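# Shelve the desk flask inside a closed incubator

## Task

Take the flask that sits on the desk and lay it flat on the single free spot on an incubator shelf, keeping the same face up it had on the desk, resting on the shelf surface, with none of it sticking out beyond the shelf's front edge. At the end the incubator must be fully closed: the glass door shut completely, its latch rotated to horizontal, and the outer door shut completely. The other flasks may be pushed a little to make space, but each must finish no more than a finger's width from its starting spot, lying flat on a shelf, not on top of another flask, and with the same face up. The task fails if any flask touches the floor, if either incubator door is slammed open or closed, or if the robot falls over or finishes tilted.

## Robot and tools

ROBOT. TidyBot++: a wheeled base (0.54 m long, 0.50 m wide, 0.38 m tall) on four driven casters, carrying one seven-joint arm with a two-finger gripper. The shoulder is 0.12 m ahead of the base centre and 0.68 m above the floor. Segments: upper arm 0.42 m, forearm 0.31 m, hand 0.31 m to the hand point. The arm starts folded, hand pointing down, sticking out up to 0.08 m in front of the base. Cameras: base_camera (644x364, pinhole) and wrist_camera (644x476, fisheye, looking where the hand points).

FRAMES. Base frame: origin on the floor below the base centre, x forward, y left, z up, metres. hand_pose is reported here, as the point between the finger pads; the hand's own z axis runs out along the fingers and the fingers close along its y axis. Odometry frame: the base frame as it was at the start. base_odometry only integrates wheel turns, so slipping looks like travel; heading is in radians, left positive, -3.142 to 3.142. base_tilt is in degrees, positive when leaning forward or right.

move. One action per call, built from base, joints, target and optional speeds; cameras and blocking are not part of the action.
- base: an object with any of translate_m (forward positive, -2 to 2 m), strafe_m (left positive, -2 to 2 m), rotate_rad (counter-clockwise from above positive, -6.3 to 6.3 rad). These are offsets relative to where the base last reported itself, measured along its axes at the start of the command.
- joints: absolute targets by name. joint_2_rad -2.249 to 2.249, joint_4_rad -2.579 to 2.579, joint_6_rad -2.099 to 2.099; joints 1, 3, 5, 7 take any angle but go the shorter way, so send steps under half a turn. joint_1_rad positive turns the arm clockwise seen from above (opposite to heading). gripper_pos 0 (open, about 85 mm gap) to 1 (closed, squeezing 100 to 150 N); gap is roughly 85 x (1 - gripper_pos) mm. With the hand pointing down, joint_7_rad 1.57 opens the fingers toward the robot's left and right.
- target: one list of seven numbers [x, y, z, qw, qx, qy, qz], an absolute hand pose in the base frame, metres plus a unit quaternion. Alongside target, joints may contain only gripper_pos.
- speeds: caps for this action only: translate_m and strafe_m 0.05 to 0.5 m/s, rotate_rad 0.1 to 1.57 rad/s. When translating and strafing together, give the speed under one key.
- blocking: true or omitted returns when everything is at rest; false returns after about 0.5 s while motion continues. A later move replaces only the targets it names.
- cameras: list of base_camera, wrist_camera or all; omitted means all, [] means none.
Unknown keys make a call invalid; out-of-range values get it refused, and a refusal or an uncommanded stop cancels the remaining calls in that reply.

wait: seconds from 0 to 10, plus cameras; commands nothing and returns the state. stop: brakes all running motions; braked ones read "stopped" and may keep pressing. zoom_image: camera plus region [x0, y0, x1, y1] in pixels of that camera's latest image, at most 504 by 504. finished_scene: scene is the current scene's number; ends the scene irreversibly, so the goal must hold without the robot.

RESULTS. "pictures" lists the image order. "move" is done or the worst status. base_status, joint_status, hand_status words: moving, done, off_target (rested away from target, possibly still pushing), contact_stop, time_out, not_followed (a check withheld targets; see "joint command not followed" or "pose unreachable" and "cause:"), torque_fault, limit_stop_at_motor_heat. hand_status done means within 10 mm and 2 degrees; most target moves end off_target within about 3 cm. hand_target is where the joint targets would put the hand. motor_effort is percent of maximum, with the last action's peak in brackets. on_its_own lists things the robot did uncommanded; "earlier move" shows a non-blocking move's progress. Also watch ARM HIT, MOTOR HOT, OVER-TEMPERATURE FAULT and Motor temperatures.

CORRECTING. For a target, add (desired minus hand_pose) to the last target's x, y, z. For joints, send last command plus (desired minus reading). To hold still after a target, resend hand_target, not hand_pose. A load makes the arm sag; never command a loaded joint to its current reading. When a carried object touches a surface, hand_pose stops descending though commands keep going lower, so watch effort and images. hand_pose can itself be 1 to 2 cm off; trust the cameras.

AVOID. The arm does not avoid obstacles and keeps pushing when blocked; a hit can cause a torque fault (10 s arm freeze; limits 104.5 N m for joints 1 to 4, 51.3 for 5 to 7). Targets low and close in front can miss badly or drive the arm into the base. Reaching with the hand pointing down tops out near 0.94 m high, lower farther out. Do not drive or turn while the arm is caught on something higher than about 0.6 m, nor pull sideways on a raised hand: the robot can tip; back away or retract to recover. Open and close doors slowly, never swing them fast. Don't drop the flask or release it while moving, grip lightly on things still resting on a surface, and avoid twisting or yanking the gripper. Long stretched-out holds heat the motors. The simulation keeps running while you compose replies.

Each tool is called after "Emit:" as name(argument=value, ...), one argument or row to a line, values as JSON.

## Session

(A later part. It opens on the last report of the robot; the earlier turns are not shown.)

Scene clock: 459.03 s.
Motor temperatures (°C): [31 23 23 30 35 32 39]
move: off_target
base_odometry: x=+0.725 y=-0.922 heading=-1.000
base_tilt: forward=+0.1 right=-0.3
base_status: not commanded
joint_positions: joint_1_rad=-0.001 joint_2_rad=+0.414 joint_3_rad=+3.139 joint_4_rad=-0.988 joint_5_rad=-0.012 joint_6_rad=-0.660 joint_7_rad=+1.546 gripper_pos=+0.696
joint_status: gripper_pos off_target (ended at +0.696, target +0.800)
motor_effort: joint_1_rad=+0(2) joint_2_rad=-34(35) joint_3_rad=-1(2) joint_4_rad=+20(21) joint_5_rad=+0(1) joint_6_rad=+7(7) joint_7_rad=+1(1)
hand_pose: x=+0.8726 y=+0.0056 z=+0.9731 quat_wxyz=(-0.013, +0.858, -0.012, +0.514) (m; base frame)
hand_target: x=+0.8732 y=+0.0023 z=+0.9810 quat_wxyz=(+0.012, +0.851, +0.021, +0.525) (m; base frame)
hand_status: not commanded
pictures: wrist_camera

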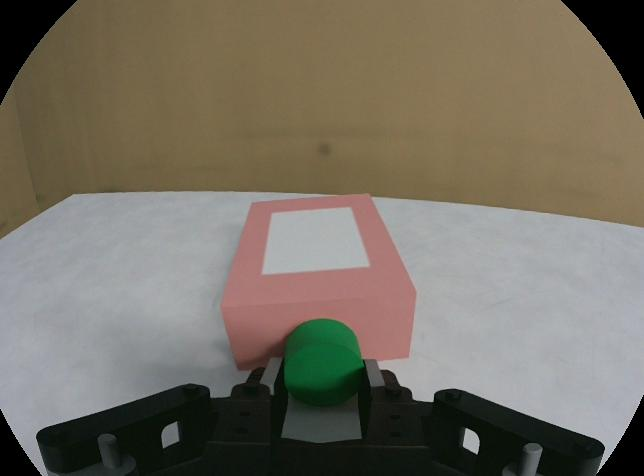

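Emit:
move(
  joints={"joint_2_rad": 0.345, "joint_6_rad": -0.76},
  cameras=["wrist_camera"],
)

Scene clock: 473.37 s.
Motor temperatures (°C): [31 23 23 30 35 32 39]
move: done
base_odometry: x=+0.725 y=-0.922 heading=-1.000
base_tilt: forward=+0.1 right=-0.3
base_status: not commanded
joint_positions: joint_1_rad=-0.001 joint_2_rad=+0.366 joint_3_rad=+3.139 joint_4_rad=-0.994 joint_5_rad=-0.012 joint_6_rad=-0.731 joint_7_rad=+1.547 gripper_pos=+0.696
joint_status: all done
motor_effort: joint_1_rad=-1(1) joint_2_rad=-36(38) joint_3_rad=-2(2) joint_4_rad=+22(24) joint_5_rad=+0(1) joint_6_rad=+9(10) joint_7_rad=+1(1)
hand_pose: x=+0.8471 y=+0.0058 z=+0.9858 quat_wxyz=(-0.013, +0.865, -0.011, +0.501) (m; base frame)
hand_target: x=+0.8356 y=+0.0023 z=+0.9897 quat_wxyz=(+0.012, +0.868, +0.022, +0.495) (m; base frame)
hand_status: not commanded
pictures: wrist_camera

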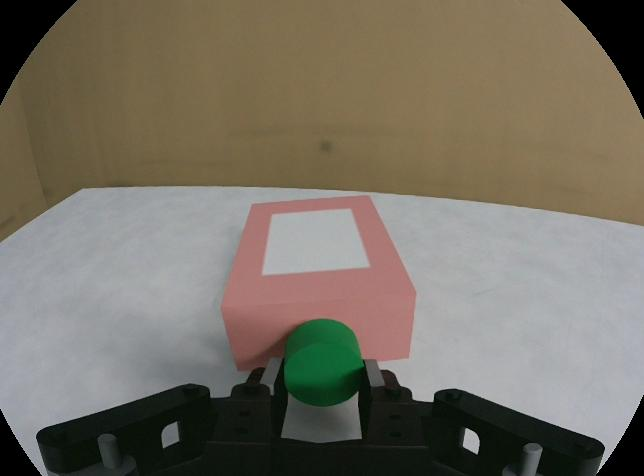

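Emit:
move(
  joints={"gripper_pos": 0.92},
  cameras=[],
)

Emit:
move(
  joints={"joint_2_rad": 0.27, "joint_6_rad": -0.83},
  cameras=["wrist_camera"],
)

Emit:
move(
  base={"translate_m": -0.35},
  speeds={"translate_m": 0.2},
  cameras=["wrist_camera"],
)

Scene clock: 482.70 s.
Motor temperatures (°C): [31 23 23 30 35 32 39]
move: off_target
base_odometry: x=+0.725 y=-0.922 heading=-1.000
base_tilt: forward=+0.1 right=-0.3
base_status: not commanded
joint_positions: joint_1_rad=-0.001 joint_2_rad=+0.366 joint_3_rad=+3.139 joint_4_rad=-0.994 joint_5_rad=-0.012 joint_6_rad=-0.731 joint_7_rad=+1.547 gripper_pos=+0.696
joint_status: gripper_pos off_target (ended at +0.696, target +0.920)
motor_effort: joint_1_rad=+0(1) joint_2_rad=-35(36) joint_3_rad=-2(2) joint_4_rad=+22(23) joint_5_rad=+0(0) joint_6_rad=+9(9) joint_7_rad=+1(1)
hand_pose: x=+0.8471 y=+0.0058 z=+0.9858 quat_wxyz=(-0.013, +0.865, -0.011, +0.501) (m; base frame)
hand_target: x=+0.8356 y=+0.0023 z=+0.9897 quat_wxyz=(+0.012, +0.868, +0.022, +0.495) (m; base frame)
hand_status: not commanded
pictures: none
No camera images: "cameras" was empty.

Scene clock: 483.67 s.
Motor temperatures (°C): [31 23 23 30 35 32 39]
move: done
base_odometry: x=+0.725 y=-0.922 heading=-1.000
base_tilt: forward=+0.0 right=-0.4
base_status: not commanded
joint_positions: joint_1_rad=-0.001 joint_2_rad=+0.286 joint_3_rad=+3.139 joint_4_rad=-0.999 joint_5_rad=-0.012 joint_6_rad=-0.786 joint_7_rad=+1.547 gripper_pos=+0.696
joint_status: all done
motor_effort: joint_1_rad=-1(1) joint_2_rad=-32(38) joint_3_rad=-1(2) joint_4_rad=+22(23) joint_5_rad=+0(0) joint_6_rad=+9(9) joint_7_rad=+1(1)
hand_pose: x=+0.8125 y=+0.0059 z=+1.0249 quat_wxyz=(-0.013, +0.860, -0.011, +0.510) (m; base frame)
hand_target: x=+0.8002 y=+0.0023 z=+1.0233 quat_wxyz=(+0.012, +0.867, +0.022, +0.497) (m; base frame)
hand_status: not commanded
pictures: wrist_camera

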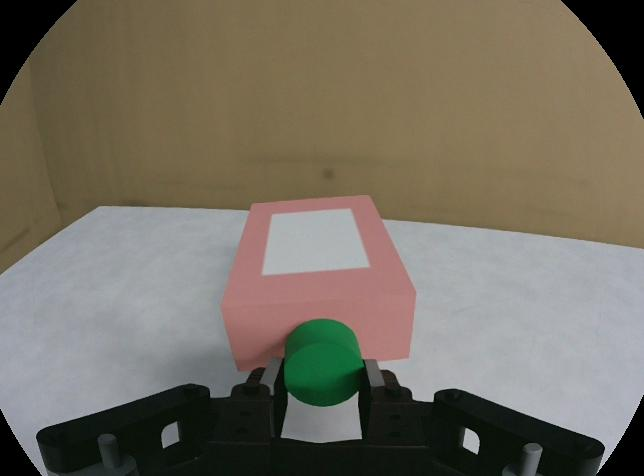

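Scene clock: 486.13 s.
Motor temperatures (°C): [31 23 23 30 35 32 39]
move: done
base_odometry: x=+0.536 y=-0.628 heading=-1.000
base_tilt: forward=+0.1 right=-0.3
base_status: done
joint_positions: joint_1_rad=+0.000 joint_2_rad=+0.281 joint_3_rad=+3.139 joint_4_rad=-0.999 joint_5_rad=-0.012 joint_6_rad=-0.787 joint_7_rad=+1.547 gripper_pos=+0.696
joint_status: not commanded
motor_effort: joint_1_rad=+1(2) joint_2_rad=-32(36) joint_3_rad=-1(3) joint_4_rad=+22(23) joint_5_rad=+0(1) joint_6_rad=+9(9) joint_7_rad=+1(1)
hand_pose: x=+0.8106 y=+0.0058 z=+1.0280 quat_wxyz=(-0.013, +0.859, -0.011, +0.512) (m; base frame)
hand_target: x=+0.8002 y=+0.0023 z=+1.0233 quat_wxyz=(+0.012, +0.867, +0.022, +0.497) (m; base frame)
hand_status: not commanded
pictures: wrist_camera

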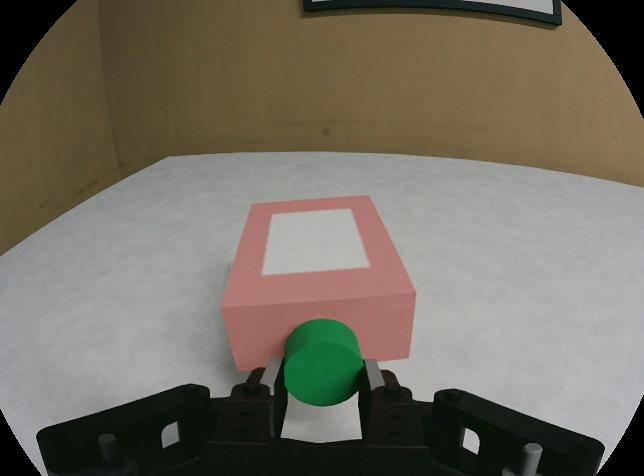

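Emit:
move(
  base={"translate_m": -0.7},
  speeds={"translate_m": 0.35},
  cameras=[],
)

Emit:
move(
  base={"rotate_rad": -1.8},
  speeds={"rotate_rad": 0.6},
  cameras=["wrist_camera"],
)

Emit:
move(
  base={"translate_m": 0.5, "strafe_m": -0.413},
  speeds={"translate_m": 0.35},
  cameras=["wrist_camera"],
)

Scene clock: 537.77 s.
Motor temperatures (°C): [31 23 23 30 35 32 39]
move: done
base_odometry: x=+0.158 y=-0.039 heading=-1.000
base_tilt: forward=+0.0 right=-0.3
base_status: done
joint_positions: joint_1_rad=+0.000 joint_2_rad=+0.280 joint_3_rad=+3.139 joint_4_rad=-0.999 joint_5_rad=-0.012 joint_6_rad=-0.788 joint_7_rad=+1.547 gripper_pos=+0.696
joint_status: not commanded
motor_effort: joint_1_rad=+0(2) joint_2_rad=-32(36) joint_3_rad=-1(2) joint_4_rad=+22(22) joint_5_rad=+0(1) joint_6_rad=+9(9) joint_7_rad=+0(1)
hand_pose: x=+0.8103 y=+0.0058 z=+1.0279 quat_wxyz=(-0.013, +0.859, -0.011, +0.511) (m; base frame)
hand_target: x=+0.8002 y=+0.0023 z=+1.0233 quat_wxyz=(+0.012, +0.867, +0.022, +0.497) (m; base frame)
hand_status: not commanded
pictures: none
No camera images: "cameras" was empty.

Scene clock: 541.67 s.
Motor temperatures (°C): [31 23 23 30 35 32 39]
move: done
base_odometry: x=+0.158 y=-0.039 heading=-2.800
base_tilt: forward=+0.1 right=-0.3
base_status: done
joint_positions: joint_1_rad=+0.003 joint_2_rad=+0.280 joint_3_rad=+3.140 joint_4_rad=-0.999 joint_5_rad=-0.012 joint_6_rad=-0.788 joint_7_rad=+1.547 gripper_pos=+0.696
joint_status: not commanded
motor_effort: joint_1_rad=-1(5) joint_2_rad=-32(33) joint_3_rad=-1(4) joint_4_rad=+21(23) joint_5_rad=+0(1) joint_6_rad=+9(9) joint_7_rad=+1(1)
hand_pose: x=+0.8103 y=+0.0032 z=+1.0279 quat_wxyz=(-0.012, +0.859, -0.013, +0.511) (m; base frame)
hand_target: x=+0.8002 y=+0.0023 z=+1.0233 quat_wxyz=(+0.012, +0.867, +0.022, +0.497) (m; base frame)
hand_status: not commanded
pictures: wrist_camera

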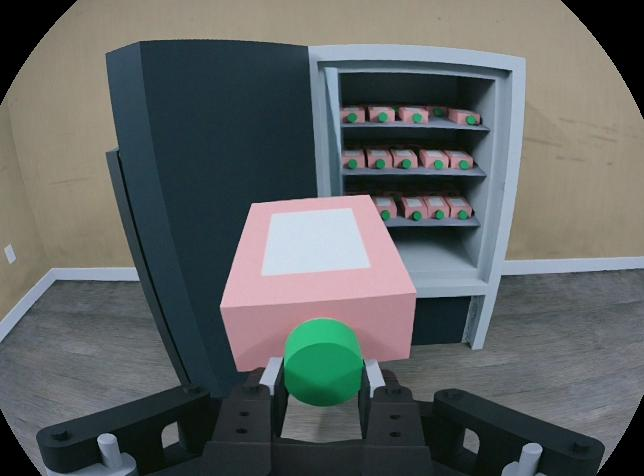

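Scene clock: 544.60 s.
Motor temperatures (°C): [31 23 23 30 35 32 39]
move: done
base_odometry: x=-0.452 y=+0.183 heading=-2.800
base_tilt: forward=+0.0 right=-0.3
base_status: done
joint_positions: joint_1_rad=+0.001 joint_2_rad=+0.282 joint_3_rad=+3.140 joint_4_rad=-1.000 joint_5_rad=-0.012 joint_6_rad=-0.788 joint_7_rad=+1.547 gripper_pos=+0.696
joint_status: not commanded
motor_effort: joint_1_rad=+0(4) joint_2_rad=-32(35) joint_3_rad=-1(3) joint_4_rad=+22(23) joint_5_rad=+0(1) joint_6_rad=+9(10) joint_7_rad=+0(1)
hand_pose: x=+0.8108 y=+0.0047 z=+1.0266 quat_wxyz=(-0.013, +0.860, -0.012, +0.510) (m; base frame)
hand_target: x=+0.8002 y=+0.0023 z=+1.0233 quat_wxyz=(+0.012, +0.867, +0.022, +0.497) (m; base frame)
hand_status: not commanded
pictures: wrist_camera

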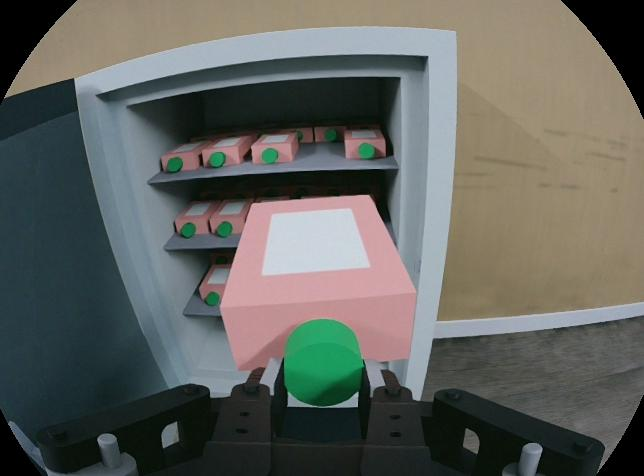

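Emit:
zoom_image(
  camera="wrist_camera",
  region=[140, 80, 420, 280],
)

Scaled by 1.800.

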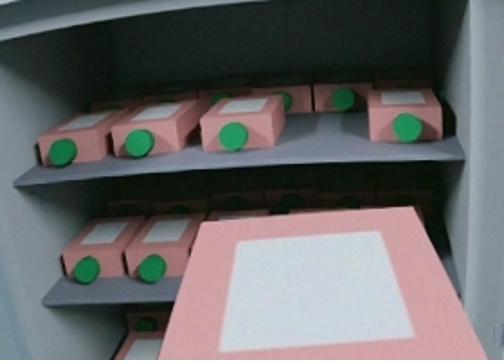

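Emit:
move(
  base={"rotate_rad": -0.06, "strafe_m": 0.0355},
  cameras=[],
)

Emit:
move(
  base={"translate_m": 0.4, "strafe_m": 0.024},
  speeds={"translate_m": 0.15},
  cameras=["wrist_camera"],
)

Scene clock: 595.33 s.
Motor temperatures (°C): [31 23 23 30 35 32 39]
move: done
base_odometry: x=-0.440 y=+0.149 heading=-2.860
base_tilt: forward=+0.0 right=-0.2
base_status: done
joint_positions: joint_1_rad=-0.001 joint_2_rad=+0.282 joint_3_rad=+3.141 joint_4_rad=-1.000 joint_5_rad=-0.012 joint_6_rad=-0.788 joint_7_rad=+1.547 gripper_pos=+0.696
joint_status: not commanded
motor_effort: joint_1_rad=-1(3) joint_2_rad=-32(34) joint_3_rad=-2(3) joint_4_rad=+22(22) joint_5_rad=+0(1) joint_6_rad=+9(9) joint_7_rad=+0(1)
hand_pose: x=+0.8108 y=+0.0054 z=+1.0266 quat_wxyz=(-0.013, +0.860, -0.011, +0.510) (m; base frame)
hand_target: x=+0.8002 y=+0.0023 z=+1.0233 quat_wxyz=(+0.012, +0.867, +0.022, +0.497) (m; base frame)
hand_status: not commanded
pictures: none
No camera images: "cameras" was empty.

Scene clock: 598.67 s.
Motor temperatures (°C): [31 23 23 30 35 32 39]
move: done
base_odometry: x=-0.818 y=+0.015 heading=-2.860
base_tilt: forward=+0.1 right=-0.4
base_status: done
joint_positions: joint_1_rad=-0.001 joint_2_rad=+0.285 joint_3_rad=+3.141 joint_4_rad=-1.000 joint_5_rad=-0.012 joint_6_rad=-0.789 joint_7_rad=+1.547 gripper_pos=+0.696
joint_status: not commanded
motor_effort: joint_1_rad=+0(1) joint_2_rad=-33(36) joint_3_rad=-1(2) joint_4_rad=+22(23) joint_5_rad=+0(1) joint_6_rad=+9(10) joint_7_rad=+0(1)
hand_pose: x=+0.8117 y=+0.0054 z=+1.0243 quat_wxyz=(-0.013, +0.861, -0.011, +0.509) (m; base frame)
hand_target: x=+0.8002 y=+0.0023 z=+1.0233 quat_wxyz=(+0.012, +0.867, +0.022, +0.497) (m; base frame)
hand_status: not commanded
pictures: wrist_camera

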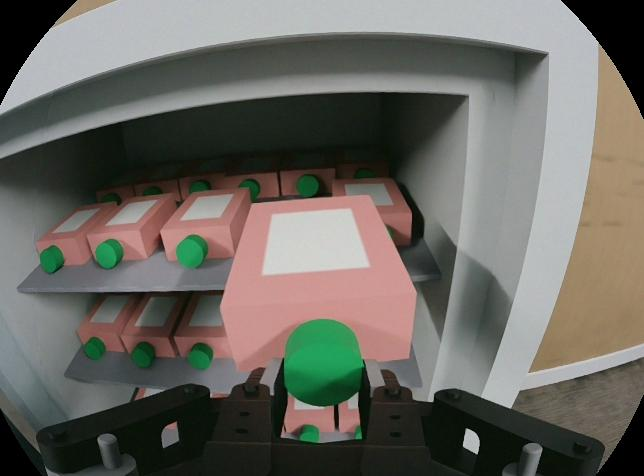

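Emit:
zoom_image(
  camera="wrist_camera",
  region=[150, 150, 450, 300],
)

Scaled by 1.680.

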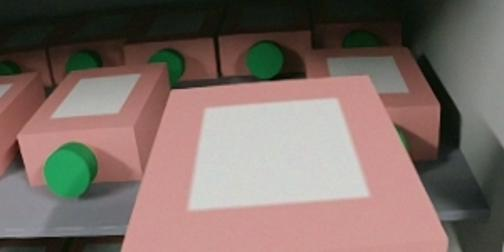

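Emit:
move(
  base={"strafe_m": 0.03},
  cameras=[],
)

Emit:
move(
  base={"translate_m": 0.1, "strafe_m": 0.006},
  speeds={"translate_m": 0.1},
  cameras=["wrist_camera"],
)

Emit:
zoom_image(
  camera="wrist_camera",
  region=[130, 130, 490, 380],
)

Scene clock: 656.73 s.
Motor temperatures (°C): [31 23 23 30 35 32 39]
move: done
base_odometry: x=-0.809 y=-0.014 heading=-2.860
base_tilt: forward=+0.1 right=-0.3
base_status: done
joint_positions: joint_1_rad=-0.005 joint_2_rad=+0.285 joint_3_rad=+3.141 joint_4_rad=-1.000 joint_5_rad=-0.012 joint_6_rad=-0.789 joint_7_rad=+1.547 gripper_pos=+0.696
joint_status: not commanded
motor_effort: joint_1_rad=-1(3) joint_2_rad=-32(34) joint_3_rad=-1(4) joint_4_rad=+22(22) joint_5_rad=+0(1) joint_6_rad=+9(9) joint_7_rad=+1(1)
hand_pose: x=+0.8117 y=+0.0081 z=+1.0243 quat_wxyz=(-0.014, +0.861, -0.009, +0.509) (m; base frame)
hand_target: x=+0.8002 y=+0.0023 z=+1.0233 quat_wxyz=(+0.012, +0.867, +0.022, +0.497) (m; base frame)
hand_status: not commanded
pictures: none
No camera images: "cameras" was empty.

Scene clock: 658.30 s.
Motor temperatures (°C): [31 23 23 30 35 32 39]
move: done
base_odometry: x=-0.904 y=-0.048 heading=-2.860
base_tilt: forward=+0.1 right=-0.4
base_status: done
joint_positions: joint_1_rad=-0.005 joint_2_rad=+0.286 joint_3_rad=+3.141 joint_4_rad=-1.000 joint_5_rad=-0.012 joint_6_rad=-0.789 joint_7_rad=+1.547 gripper_pos=+0.696
joint_status: not commanded
motor_effort: joint_1_rad=+1(1) joint_2_rad=-32(36) joint_3_rad=-1(2) joint_4_rad=+21(23) joint_5_rad=+0(0) joint_6_rad=+9(10) joint_7_rad=+0(1)
hand_pose: x=+0.8117 y=+0.0081 z=+1.0237 quat_wxyz=(-0.014, +0.861, -0.010, +0.508) (m; base frame)
hand_target: x=+0.8002 y=+0.0023 z=+1.0233 quat_wxyz=(+0.012, +0.867, +0.022, +0.497) (m; base frame)
hand_status: not commanded
pictures: wrist_camera

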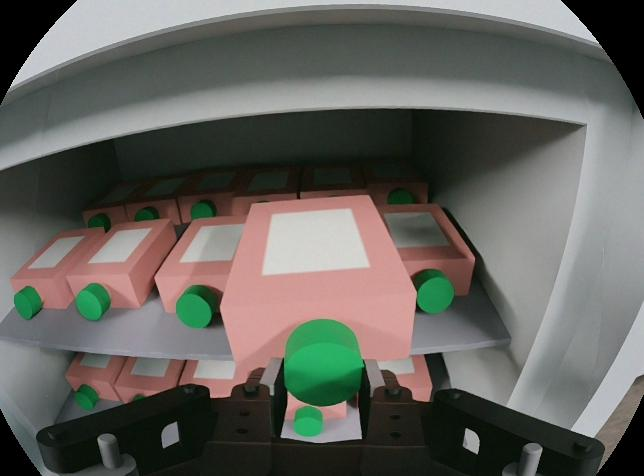

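Scaled by 1.400.

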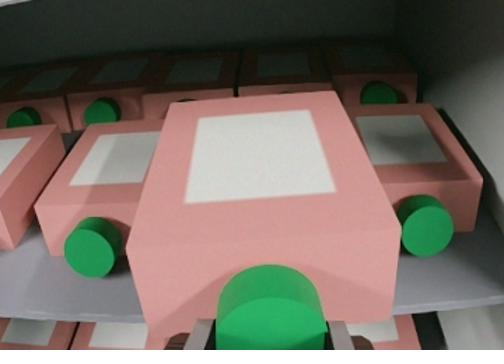

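Emit:
move(
  base={"translate_m": 0.06, "strafe_m": 0.0035},
  speeds={"translate_m": 0.1},
  cameras=["wrist_camera"],
)

Emit:
zoom_image(
  camera="wrist_camera",
  region=[130, 130, 490, 380],
)

Scene clock: 679.17 s.
Motor temperatures (°C): [31 23 23 30 35 32 39]
move: done
base_odometry: x=-0.961 y=-0.068 heading=-2.860
base_tilt: forward=+0.1 right=-0.3
base_status: done
joint_positions: joint_1_rad=-0.005 joint_2_rad=+0.286 joint_3_rad=+3.141 joint_4_rad=-1.000 joint_5_rad=-0.012 joint_6_rad=-0.789 joint_7_rad=+1.547 gripper_pos=+0.696
joint_status: not commanded
motor_effort: joint_1_rad=-1(1) joint_2_rad=-33(36) joint_3_rad=-1(2) joint_4_rad=+22(23) joint_5_rad=+0(1) joint_6_rad=+9(9) joint_7_rad=+1(1)
hand_pose: x=+0.8118 y=+0.0081 z=+1.0234 quat_wxyz=(-0.014, +0.861, -0.010, +0.508) (m; base frame)
hand_target: x=+0.8002 y=+0.0023 z=+1.0233 quat_wxyz=(+0.012, +0.867, +0.022, +0.497) (m; base frame)
hand_status: not commanded
pictures: wrist_camera

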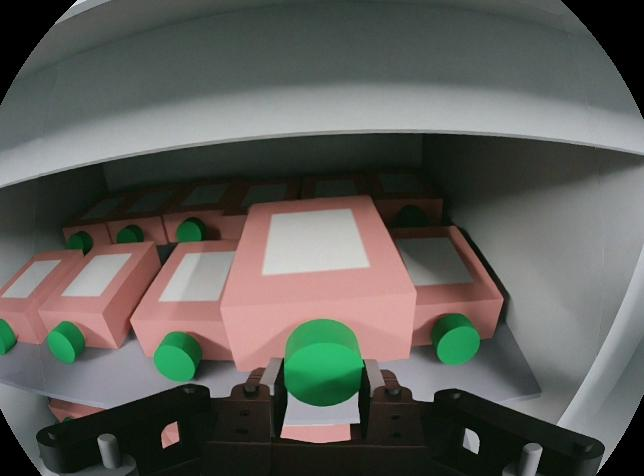

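Scaled by 1.400.

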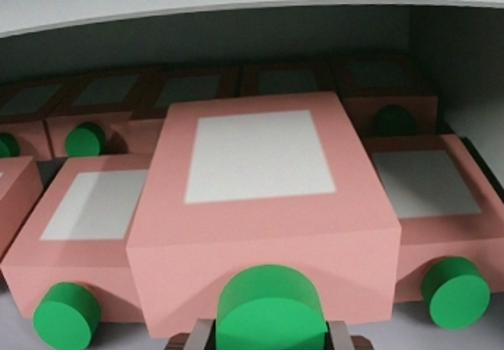

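Emit:
move(
  base={"translate_m": 0.055, "strafe_m": -0.001},
  speeds={"translate_m": 0.1},
  cameras=["wrist_camera"],
)

Emit:
zoom_image(
  camera="wrist_camera",
  region=[130, 150, 510, 420],
)

Scene clock: 703.27 s.
Motor temperatures (°C): [31 23 23 30 35 32 39]
move: done
base_odometry: x=-1.014 y=-0.082 heading=-2.859
base_tilt: forward=+0.0 right=-0.3
base_status: done
joint_positions: joint_1_rad=-0.005 joint_2_rad=+0.283 joint_3_rad=+3.141 joint_4_rad=-1.000 joint_5_rad=-0.012 joint_6_rad=-0.790 joint_7_rad=+1.547 gripper_pos=+0.696
joint_status: not commanded
motor_effort: joint_1_rad=+0(1) joint_2_rad=-33(35) joint_3_rad=-2(2) joint_4_rad=+22(23) joint_5_rad=+0(0) joint_6_rad=+9(10) joint_7_rad=+0(1)
hand_pose: x=+0.8106 y=+0.0081 z=+1.0252 quat_wxyz=(-0.014, +0.861, -0.009, +0.509) (m; base frame)
hand_target: x=+0.8002 y=+0.0023 z=+1.0233 quat_wxyz=(+0.012, +0.867, +0.022, +0.497) (m; base frame)
hand_status: not commanded
pictures: wrist_camera

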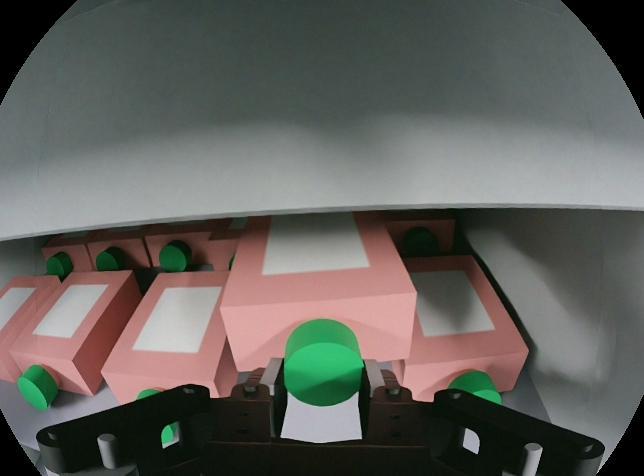

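Scaled by 1.326.

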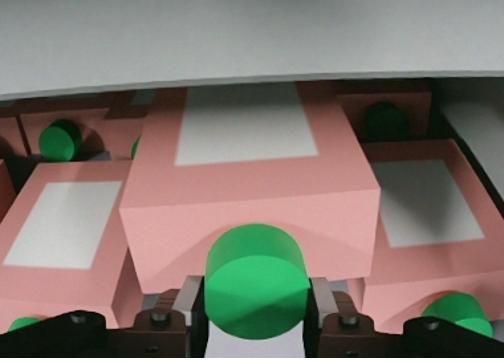

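Emit:
move(
)

Emit:
zoom_image(
  camera="wrist_camera",
  region=[120, 60, 560, 420],
)

Scene clock: 759.93 s.
Motor temperatures (°C): [31 23 23 30 35 32 39]
base_odometry: x=-1.014 y=-0.082 heading=-2.859
base_tilt: forward=+0.0 right=-0.4
base_status: done
joint_positions: joint_1_rad=-0.005 joint_2_rad=+0.283 joint_3_rad=+3.141 joint_4_rad=-1.000 joint_5_rad=-0.012 joint_6_rad=-0.790 joint_7_rad=+1.547 gripper_pos=+0.696
joint_status: not commanded
motor_effort: joint_1_rad=+0(1) joint_2_rad=-32(35) joint_3_rad=-1(2) joint_4_rad=+22(23) joint_5_rad=+0(0) joint_6_rad=+9(10) joint_7_rad=+1(1)
hand_pose: x=+0.8106 y=+0.0081 z=+1.0252 quat_wxyz=(-0.014, +0.861, -0.009, +0.509) (m; base frame)
hand_target: x=+0.8002 y=+0.0023 z=+1.0233 quat_wxyz=(+0.012, +0.867, +0.022, +0.497) (m; base frame)
hand_status: not commanded
pictures: base_camera, wrist_camera

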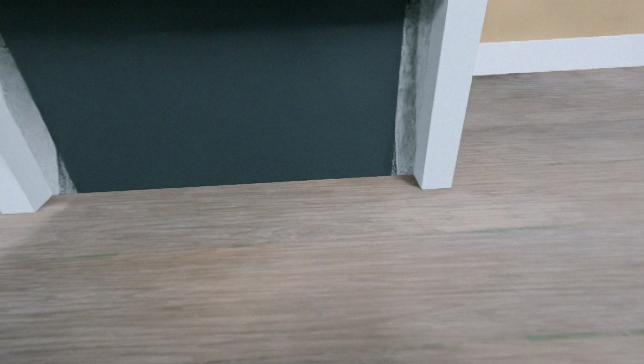

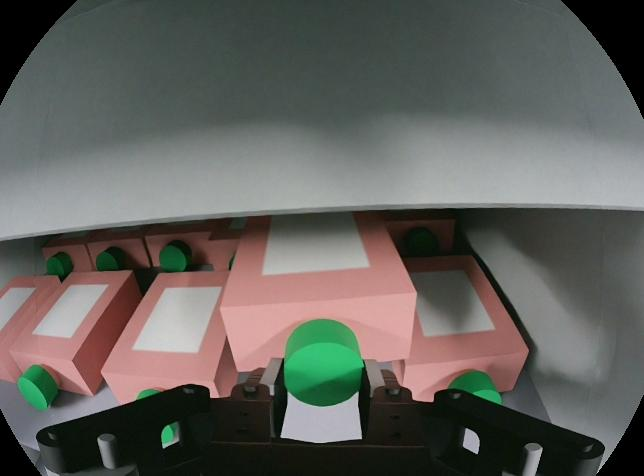

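Scaled by 1.145.

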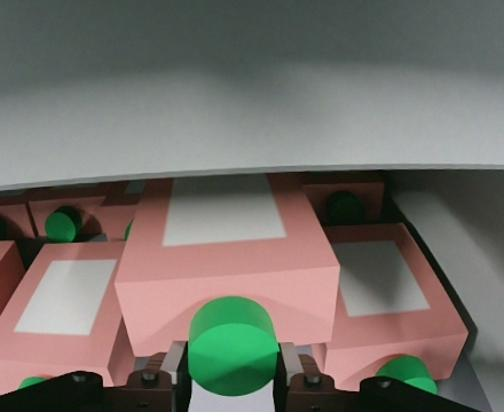

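Emit:
move(
  joints={"joint_2_rad":0.263,"joint_4_rad":-1.066,"joint_6_rad":-0.68},
  cameras=["wrist_camera"],
)

Scene clock: 782.53 s.
Motor temperatures (°C): [31 23 23 30 35 32 39]
move: done
base_odometry: x=-1.014 y=-0.082 heading=-2.859
base_tilt: forward=+0.0 right=-0.3
base_status: not commanded
joint_positions: joint_1_rad=-0.005 joint_2_rad=+0.274 joint_3_rad=+3.141 joint_4_rad=-1.055 joint_5_rad=-0.012 joint_6_rad=-0.706 joint_7_rad=+1.547 gripper_pos=+0.696
joint_status: all done
motor_effort: joint_1_rad=-1(1) joint_2_rad=-29(33) joint_3_rad=+0(2) joint_4_rad=+21(23) joint_5_rad=+0(1) joint_6_rad=+9(9) joint_7_rad=+0(1)
hand_pose: x=+0.8162 y=+0.0079 z=+1.0231 quat_wxyz=(-0.014, +0.851, -0.010, +0.525) (m; base frame)
hand_target: x=+0.8155 y=+0.0023 z=+1.0313 quat_wxyz=(+0.013, +0.844, +0.021, +0.536) (m; base frame)
hand_status: not commanded
pictures: wrist_camera

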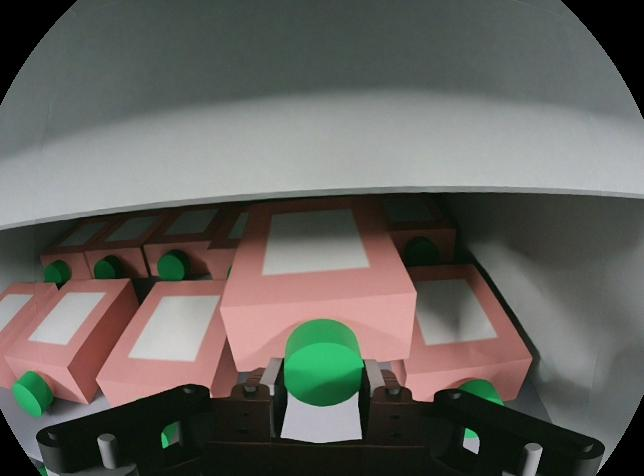

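Emit:
move(
  joints={"joint_2_rad":0.26,"joint_4_rad":-1.135,"joint_6_rad":-0.635},
  cameras=["wrist_camera"],
)

Scene clock: 789.07 s.
Motor temperatures (°C): [31 23 23 30 35 32 39]
move: done
base_odometry: x=-1.014 y=-0.082 heading=-2.859
base_tilt: forward=+0.1 right=-0.3
base_status: not commanded
joint_positions: joint_1_rad=-0.005 joint_2_rad=+0.275 joint_3_rad=+3.141 joint_4_rad=-1.136 joint_5_rad=-0.012 joint_6_rad=-0.681 joint_7_rad=+1.547 gripper_pos=+0.696
joint_status: all done
motor_effort: joint_1_rad=+1(1) joint_2_rad=-32(35) joint_3_rad=-1(2) joint_4_rad=+22(24) joint_5_rad=+0(1) joint_6_rad=+9(10) joint_7_rad=+0(1)
hand_pose: x=+0.8136 y=+0.0078 z=+0.9815 quat_wxyz=(-0.013, +0.865, -0.010, +0.501) (m; base frame)
hand_target: x=+0.8157 y=+0.0023 z=+1.0054 quat_wxyz=(+0.012, +0.849, +0.021, +0.527) (m; base frame)
hand_status: not commanded
pictures: wrist_camera

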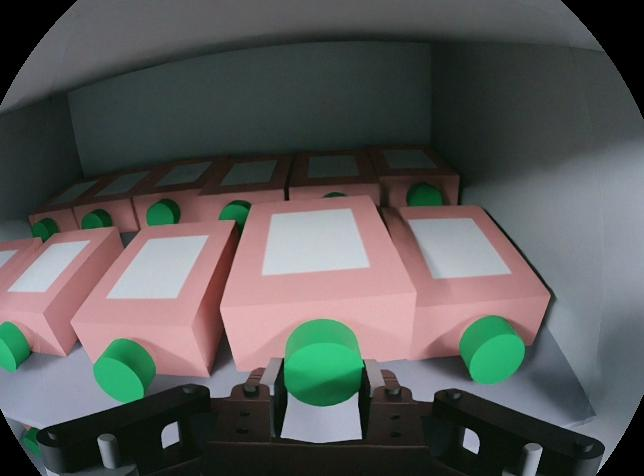

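Emit:
zoom_image(
  camera="wrist_camera",
  region=[190, 150, 590, 430],
)

Scaled by 1.260.

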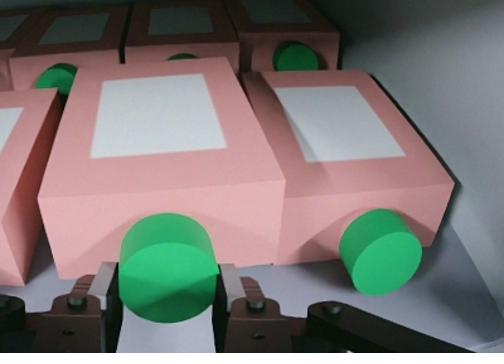

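Emit:
move(
  base={"strafe_m":0.007},
  speeds={"strafe_m":0.05},
  cameras=["wrist_camera"],
)

Emit:
zoom_image(
  camera="wrist_camera",
  region=[190, 150, 590, 430],
)

Scene clock: 802.13 s.
Motor temperatures (°C): [31 23 23 30 35 32 39]
move: done
base_odometry: x=-1.012 y=-0.089 heading=-2.860
base_tilt: forward=+0.1 right=-0.4
base_status: done
joint_positions: joint_1_rad=-0.004 joint_2_rad=+0.275 joint_3_rad=+3.140 joint_4_rad=-1.136 joint_5_rad=-0.012 joint_6_rad=-0.681 joint_7_rad=+1.547 gripper_pos=+0.696
joint_status: not commanded
motor_effort: joint_1_rad=+0(3) joint_2_rad=-33(34) joint_3_rad=+0(3) joint_4_rad=+22(23) joint_5_rad=+0(1) joint_6_rad=+9(9) joint_7_rad=+1(1)
hand_pose: x=+0.8136 y=+0.0072 z=+0.9815 quat_wxyz=(-0.013, +0.865, -0.011, +0.501) (m; base frame)
hand_target: x=+0.8157 y=+0.0023 z=+1.0054 quat_wxyz=(+0.012, +0.849, +0.021, +0.527) (m; base frame)
hand_status: not commanded
pictures: wrist_camera

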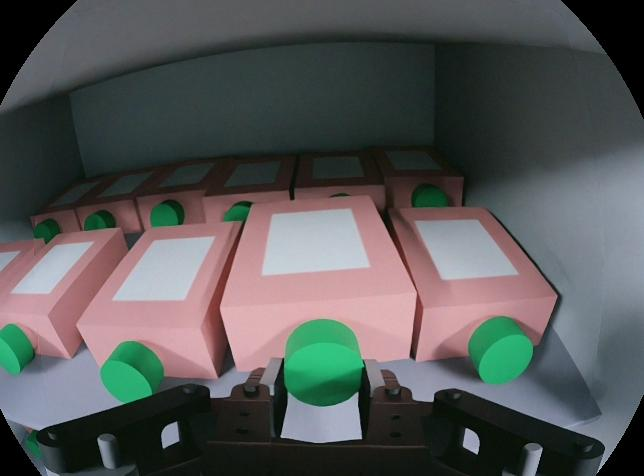

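Scaled by 1.260.

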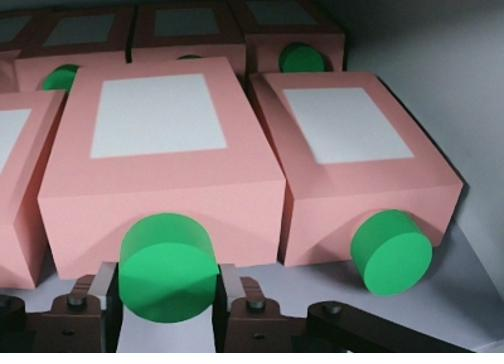

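Emit:
move(
  joints={"joint_2_rad":0.26,"joint_4_rad":-1.165,"joint_6_rad":-0.59},
  cameras=["wrist_camera"],
)

Emit:
zoom_image(
  camera="wrist_camera",
  region=[190, 150, 590, 430],
)

Scene clock: 810.07 s.
Motor temperatures (°C): [31 23 23 30 35 32 39]
move: done
base_odometry: x=-1.012 y=-0.089 heading=-2.860
base_tilt: forward=+0.1 right=-0.3
base_status: not commanded
joint_positions: joint_1_rad=-0.004 joint_2_rad=+0.275 joint_3_rad=+3.140 joint_4_rad=-1.163 joint_5_rad=-0.012 joint_6_rad=-0.634 joint_7_rad=+1.547 gripper_pos=+0.696
joint_status: all done
motor_effort: joint_1_rad=+0(1) joint_2_rad=-32(34) joint_3_rad=-1(1) joint_4_rad=+22(24) joint_5_rad=+0(0) joint_6_rad=+9(9) joint_7_rad=+1(1)
hand_pose: x=+0.8178 y=+0.0071 z=+0.9785 quat_wxyz=(-0.013, +0.860, -0.011, +0.509) (m; base frame)
hand_target: x=+0.8193 y=+0.0023 z=+1.0003 quat_wxyz=(+0.013, +0.845, +0.021, +0.534) (m; base frame)
hand_status: not commanded
pictures: wrist_camera

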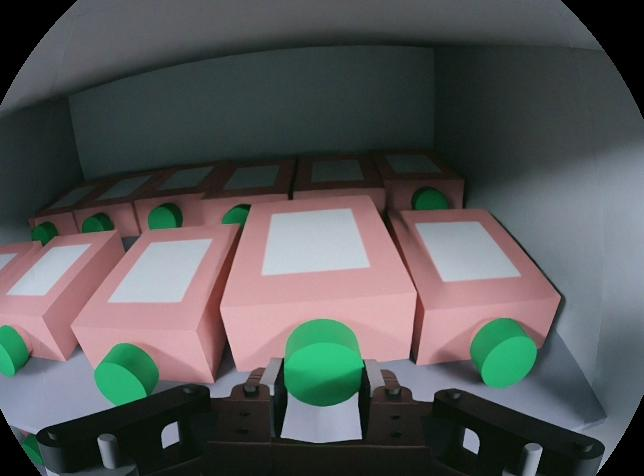

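Scaled by 1.260.

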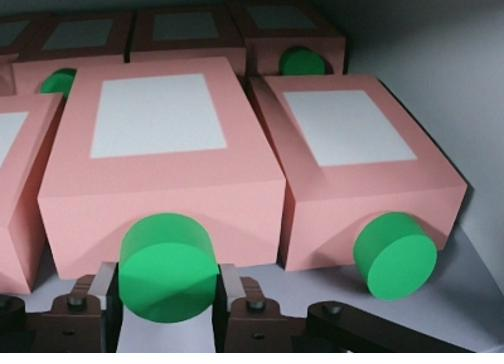

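Pitch ≈29. A bit more down.

Emit:
move(
  joints={"joint_2_rad":0.26,"joint_4_rad":-1.183,"joint_6_rad":-0.56},
  cameras=["wrist_camera"],
)

Emit:
move(
  joints={"joint_2_rad":0.26,"joint_4_rad":-1.193,"joint_6_rad":-0.56},
  cameras=["wrist_camera"],
)

Emit:
zoom_image(
  camera="wrist_camera",
  region=[190, 150, 590, 430],
)

Scene clock: 815.53 s.
Motor temperatures (°C): [31 23 23 30 35 32 39]
move: done
base_odometry: x=-1.012 y=-0.089 heading=-2.860
base_tilt: forward=+0.1 right=-0.4
base_status: not commanded
joint_positions: joint_1_rad=-0.004 joint_2_rad=+0.275 joint_3_rad=+3.140 joint_4_rad=-1.180 joint_5_rad=-0.012 joint_6_rad=-0.603 joint_7_rad=+1.547 gripper_pos=+0.696
joint_status: all done
motor_effort: joint_1_rad=-1(1) joint_2_rad=-33(34) joint_3_rad=-2(2) joint_4_rad=+22(23) joint_5_rad=+0(1) joint_6_rad=+9(9) joint_7_rad=+1(1)
hand_pose: x=+0.8206 y=+0.0070 z=+0.9770 quat_wxyz=(-0.013, +0.857, -0.011, +0.515) (m; base frame)
hand_target: x=+0.8216 y=+0.0023 z=+0.9981 quat_wxyz=(+0.013, +0.842, +0.021, +0.539) (m; base frame)
hand_status: not commanded
pictures: wrist_camera

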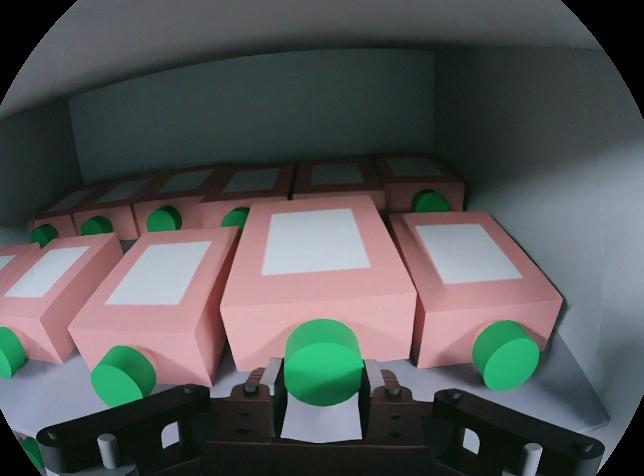

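Scene clock: 816.07 s.
Motor temperatures (°C): [31 23 23 30 35 32 39]
move: done
base_odometry: x=-1.012 y=-0.089 heading=-2.860
base_tilt: forward=+0.0 right=-0.4
base_status: not commanded
joint_positions: joint_1_rad=-0.004 joint_2_rad=+0.275 joint_3_rad=+3.140 joint_4_rad=-1.189 joint_5_rad=-0.012 joint_6_rad=-0.603 joint_7_rad=+1.547 gripper_pos=+0.696
joint_status: all done
motor_effort: joint_1_rad=+0(1) joint_2_rad=-32(34) joint_3_rad=-1(2) joint_4_rad=+22(23) joint_5_rad=+0(1) joint_6_rad=+9(9) joint_7_rad=+0(1)
hand_pose: x=+0.8196 y=+0.0070 z=+0.9719 quat_wxyz=(-0.013, +0.859, -0.011, +0.511) (m; base frame)
hand_target: x=+0.8207 y=+0.0023 z=+0.9922 quat_wxyz=(+0.013, +0.845, +0.021, +0.535) (m; base frame)
hand_status: not commanded
pictures: wrist_camera

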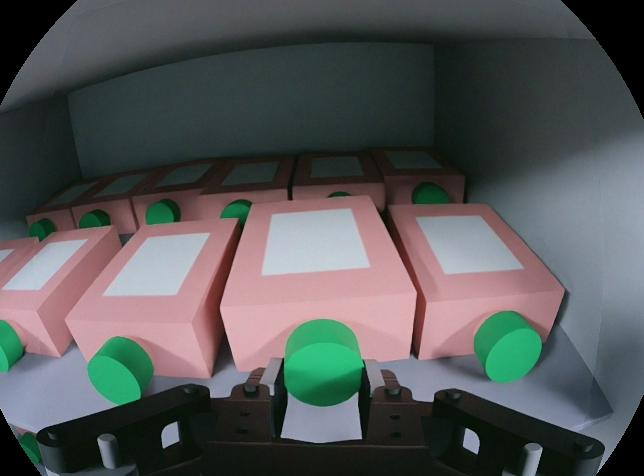

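Scaled by 1.260.

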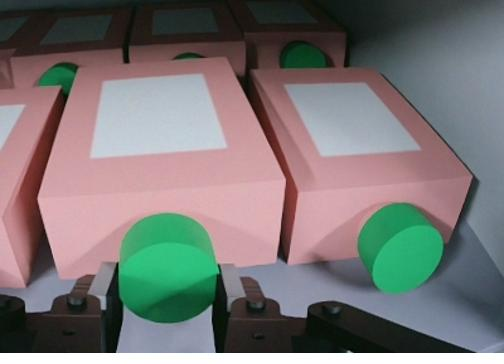

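Emit:
move(
  joints={"joint_2_rad":0.26,"joint_4_rad":-1.203,"joint_6_rad":-0.54},
  cameras=[],
)

Emit:
move(
  joints={"joint_2_rad":0.26,"joint_4_rad":-1.213,"joint_6_rad":-0.54},
  cameras=[],
)

Emit:
move(
  joints={"joint_2_rad":0.26,"joint_4_rad":-1.22,"joint_6_rad":-0.53},
  cameras=["wrist_camera"],
)

Emit:
zoom_image(
  camera="wrist_camera",
  region=[190, 150, 590, 430],
)

Scene clock: 825.17 s.
Motor temperatures (°C): [31 23 23 30 35 32 39]
move: done
base_odometry: x=-1.012 y=-0.089 heading=-2.860
base_tilt: forward=+0.0 right=-0.3
base_status: not commanded
joint_positions: joint_1_rad=-0.004 joint_2_rad=+0.275 joint_3_rad=+3.140 joint_4_rad=-1.199 joint_5_rad=-0.012 joint_6_rad=-0.583 joint_7_rad=+1.547 gripper_pos=+0.696
joint_status: all done
motor_effort: joint_1_rad=-1(1) joint_2_rad=-33(34) joint_3_rad=-1(2) joint_4_rad=+22(23) joint_5_rad=+0(0) joint_6_rad=+9(9) joint_7_rad=+0(1)
hand_pose: x=+0.8214 y=+0.0070 z=+0.9716 quat_wxyz=(-0.013, +0.857, -0.011, +0.516) (m; base frame)
hand_target: x=+0.8224 y=+0.0023 z=+0.9919 quat_wxyz=(+0.013, +0.842, +0.021, +0.539) (m; base frame)
hand_status: not commanded
pictures: none
No camera images: "cameras" was empty.

Scene clock: 825.70 s.
Motor temperatures (°C): [31 23 23 30 35 32 39]
move: done
base_odometry: x=-1.012 y=-0.089 heading=-2.860
base_tilt: forward=+0.0 right=-0.3
base_status: not commanded
joint_positions: joint_1_rad=-0.004 joint_2_rad=+0.275 joint_3_rad=+3.140 joint_4_rad=-1.209 joint_5_rad=-0.012 joint_6_rad=-0.583 joint_7_rad=+1.547 gripper_pos=+0.696
joint_status: all done
motor_effort: joint_1_rad=+0(1) joint_2_rad=-33(33) joint_3_rad=-1(2) joint_4_rad=+22(23) joint_5_rad=+0(0) joint_6_rad=+9(9) joint_7_rad=+1(1)
hand_pose: x=+0.8203 y=+0.0070 z=+0.9659 quat_wxyz=(-0.013, +0.859, -0.011, +0.512) (m; base frame)
hand_target: x=+0.8214 y=+0.0023 z=+0.9859 quat_wxyz=(+0.013, +0.845, +0.021, +0.535) (m; base frame)
hand_status: not commanded
pictures: none
No camera images: "cameras" was empty.

Scene clock: 826.20 s.
Motor temperatures (°C): [31 23 23 30 35 32 39]
move: done
base_odometry: x=-1.012 y=-0.089 heading=-2.860
base_tilt: forward=+0.1 right=-0.3
base_status: not commanded
joint_positions: joint_1_rad=-0.004 joint_2_rad=+0.275 joint_3_rad=+3.140 joint_4_rad=-1.215 joint_5_rad=-0.012 joint_6_rad=-0.574 joint_7_rad=+1.547 gripper_pos=+0.696
joint_status: all done
motor_effort: joint_1_rad=+0(1) joint_2_rad=-33(33) joint_3_rad=-1(2) joint_4_rad=+22(23) joint_5_rad=+0(0) joint_6_rad=+9(9) joint_7_rad=+1(1)
hand_pose: x=+0.8207 y=+0.0069 z=+0.9643 quat_wxyz=(-0.013, +0.859, -0.011, +0.513) (m; base frame)
hand_target: x=+0.8220 y=+0.0023 z=+0.9846 quat_wxyz=(+0.013, +0.844, +0.021, +0.536) (m; base frame)
hand_status: not commanded
pictures: wrist_camera

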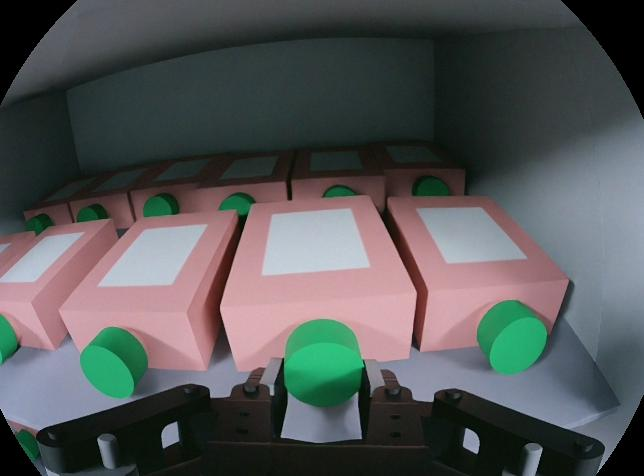

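Scaled by 1.260.

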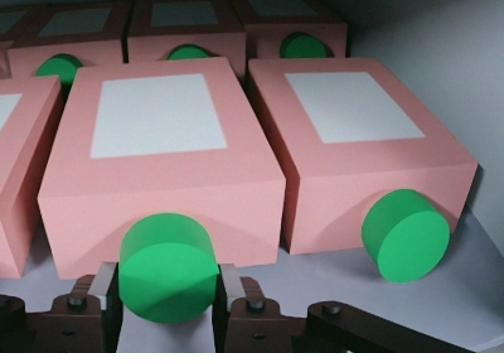

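Emit:
move(
  joints={"joint_2_rad":0.26,"joint_4_rad":-1.232,"joint_6_rad":-0.52},
  cameras=[],
)

Emit:
move(
  joints={"joint_2_rad":0.26,"joint_4_rad":-1.244,"joint_6_rad":-0.51},
  cameras=[],
)

Emit:
move(
  joints={"joint_2_rad":0.26,"joint_4_rad":-1.256,"joint_6_rad":-0.50},
  cameras=["wrist_camera"],
)

Emit:
zoom_image(
  camera="wrist_camera",
  region=[190, 150, 590, 430],
)

Scene clock: 837.13 s.
Motor temperatures (°C): [31 23 23 30 35 32 39]
move: done
base_odometry: x=-1.012 y=-0.089 heading=-2.860
base_tilt: forward=+0.1 right=-0.3
base_status: not commanded
joint_positions: joint_1_rad=-0.004 joint_2_rad=+0.275 joint_3_rad=+3.140 joint_4_rad=-1.228 joint_5_rad=-0.012 joint_6_rad=-0.565 joint_7_rad=+1.547 gripper_pos=+0.696
joint_status: all done
motor_effort: joint_1_rad=+0(1) joint_2_rad=-32(33) joint_3_rad=-1(2) joint_4_rad=+23(23) joint_5_rad=+0(0) joint_6_rad=+9(9) joint_7_rad=+0(1)
hand_pose: x=+0.8206 y=+0.0069 z=+0.9596 quat_wxyz=(-0.013, +0.859, -0.011, +0.511) (m; base frame)
hand_target: x=+0.8220 y=+0.0023 z=+0.9803 quat_wxyz=(+0.013, +0.844, +0.021, +0.535) (m; base frame)
hand_status: not commanded
pictures: none
No camera images: "cameras" was empty.

Scene clock: 837.67 s.
Motor temperatures (°C): [31 23 23 30 35 32 39]
move: done
base_odometry: x=-1.012 y=-0.089 heading=-2.860
base_tilt: forward=+0.1 right=-0.3
base_status: not commanded
joint_positions: joint_1_rad=-0.004 joint_2_rad=+0.275 joint_3_rad=+3.140 joint_4_rad=-1.238 joint_5_rad=-0.012 joint_6_rad=-0.554 joint_7_rad=+1.547 gripper_pos=+0.696
joint_status: all done
motor_effort: joint_1_rad=-1(1) joint_2_rad=-32(33) joint_3_rad=-1(1) joint_4_rad=+22(23) joint_5_rad=+0(1) joint_6_rad=+8(9) joint_7_rad=+0(1)
hand_pose: x=+0.8209 y=+0.0069 z=+0.9567 quat_wxyz=(-0.013, +0.859, -0.011, +0.512) (m; base frame)
hand_target: x=+0.8220 y=+0.0023 z=+0.9759 quat_wxyz=(+0.013, +0.845, +0.021, +0.534) (m; base frame)
hand_status: not commanded
pictures: none
No camera images: "cameras" was empty.

Scene clock: 838.20 s.
Motor temperatures (°C): [31 23 23 30 35 32 39]
move: done
base_odometry: x=-1.012 y=-0.089 heading=-2.860
base_tilt: forward=+0.1 right=-0.3
base_status: not commanded
joint_positions: joint_1_rad=-0.004 joint_2_rad=+0.275 joint_3_rad=+3.140 joint_4_rad=-1.245 joint_5_rad=-0.012 joint_6_rad=-0.541 joint_7_rad=+1.547 gripper_pos=+0.696
joint_status: all done
motor_effort: joint_1_rad=-1(1) joint_2_rad=-32(32) joint_3_rad=-2(2) joint_4_rad=+22(22) joint_5_rad=+0(1) joint_6_rad=+8(9) joint_7_rad=+1(1)
hand_pose: x=+0.8217 y=+0.0068 z=+0.9564 quat_wxyz=(-0.013, +0.857, -0.011, +0.514) (m; base frame)
hand_target: x=+0.8220 y=+0.0023 z=+0.9716 quat_wxyz=(+0.013, +0.846, +0.021, +0.533) (m; base frame)
hand_status: not commanded
pictures: wrist_camera

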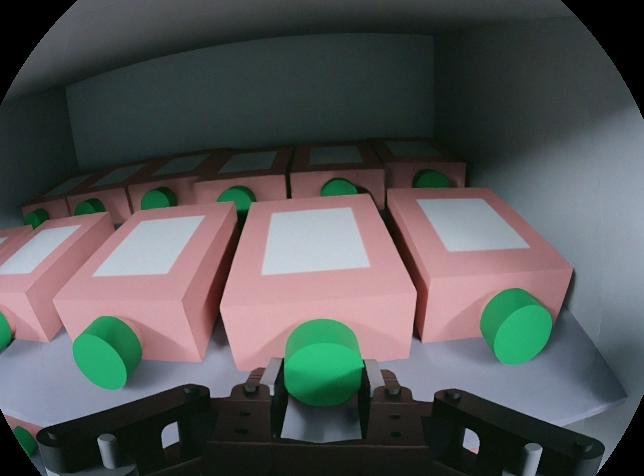

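Scaled by 1.260.

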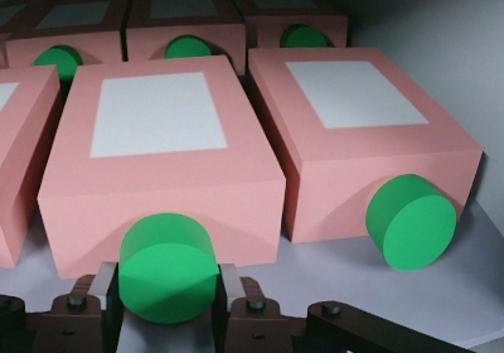

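Emit:
move(
  joints={"joint_2_rad":0.26,"joint_4_rad":-1.268,"joint_6_rad":-0.495},
  cameras=[],
)

Emit:
move(
  joints={"joint_2_rad":0.26,"joint_4_rad":-1.28,"joint_6_rad":-0.485},
  cameras=[],
)

Emit:
move(
  joints={"joint_2_rad":0.26,"joint_4_rad":-1.292,"joint_6_rad":-0.475},
  cameras=["wrist_camera"],
)

Emit:
zoom_image(
  camera="wrist_camera",
  region=[190, 150, 590, 430],
)

Scene clock: 847.27 s.
Motor temperatures (°C): [31 23 23 30 35 32 39]
move: done
base_odometry: x=-1.012 y=-0.089 heading=-2.860
base_tilt: forward=+0.1 right=-0.3
base_status: not commanded
joint_positions: joint_1_rad=-0.004 joint_2_rad=+0.273 joint_3_rad=+3.140 joint_4_rad=-1.252 joint_5_rad=-0.012 joint_6_rad=-0.532 joint_7_rad=+1.547 gripper_pos=+0.696
joint_status: all done
motor_effort: joint_1_rad=+0(1) joint_2_rad=-30(31) joint_3_rad=-1(2) joint_4_rad=+21(22) joint_5_rad=+1(1) joint_6_rad=+8(8) joint_7_rad=+1(1)
hand_pose: x=+0.8216 y=+0.0068 z=+0.9562 quat_wxyz=(-0.013, +0.856, -0.011, +0.516) (m; base frame)
hand_target: x=+0.8212 y=+0.0023 z=+0.9659 quat_wxyz=(+0.012, +0.847, +0.021, +0.530) (m; base frame)
hand_status: not commanded
pictures: none
No camera images: "cameras" was empty.

Scene clock: 847.80 s.
Motor temperatures (°C): [31 23 23 30 35 32 39]
move: done
base_odometry: x=-1.012 y=-0.089 heading=-2.860
base_tilt: forward=+0.0 right=-0.3
base_status: not commanded
joint_positions: joint_1_rad=-0.004 joint_2_rad=+0.270 joint_3_rad=+3.140 joint_4_rad=-1.261 joint_5_rad=-0.012 joint_6_rad=-0.519 joint_7_rad=+1.547 gripper_pos=+0.696
joint_status: all done
motor_effort: joint_1_rad=+0(1) joint_2_rad=-29(30) joint_3_rad=-1(1) joint_4_rad=+20(22) joint_5_rad=+1(1) joint_6_rad=+7(8) joint_7_rad=+1(1)
hand_pose: x=+0.8216 y=+0.0068 z=+0.9559 quat_wxyz=(-0.013, +0.855, -0.011, +0.519) (m; base frame)
hand_target: x=+0.8211 y=+0.0023 z=+0.9615 quat_wxyz=(+0.012, +0.848, +0.021, +0.530) (m; base frame)
hand_status: not commanded
pictures: none
No camera images: "cameras" was empty.

Scene clock: 848.33 s.
Motor temperatures (°C): [31 23 23 30 35 32 39]
move: done
base_odometry: x=-1.012 y=-0.089 heading=-2.860
base_tilt: forward=+0.0 right=-0.3
base_status: not commanded
joint_positions: joint_1_rad=-0.004 joint_2_rad=+0.268 joint_3_rad=+3.140 joint_4_rad=-1.270 joint_5_rad=-0.012 joint_6_rad=-0.506 joint_7_rad=+1.547 gripper_pos=+0.696
joint_status: all done
motor_effort: joint_1_rad=+1(2) joint_2_rad=-28(29) joint_3_rad=+0(1) joint_4_rad=+19(21) joint_5_rad=+0(1) joint_6_rad=+7(7) joint_7_rad=+1(1)
hand_pose: x=+0.8215 y=+0.0067 z=+0.9558 quat_wxyz=(-0.013, +0.853, -0.011, +0.521) (m; base frame)
hand_target: x=+0.8209 y=+0.0023 z=+0.9572 quat_wxyz=(+0.012, +0.848, +0.021, +0.529) (m; base frame)
hand_status: not commanded
pictures: wrist_camera

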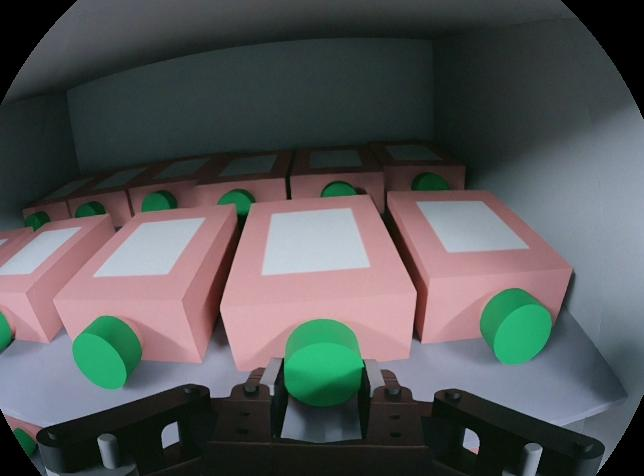

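Scaled by 1.260.

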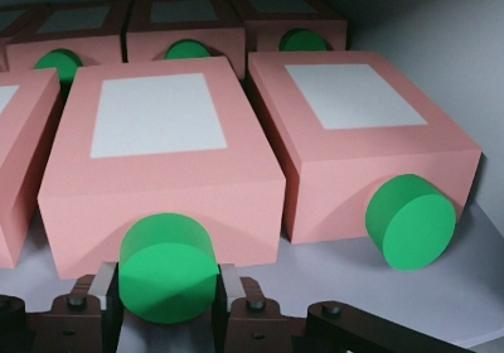

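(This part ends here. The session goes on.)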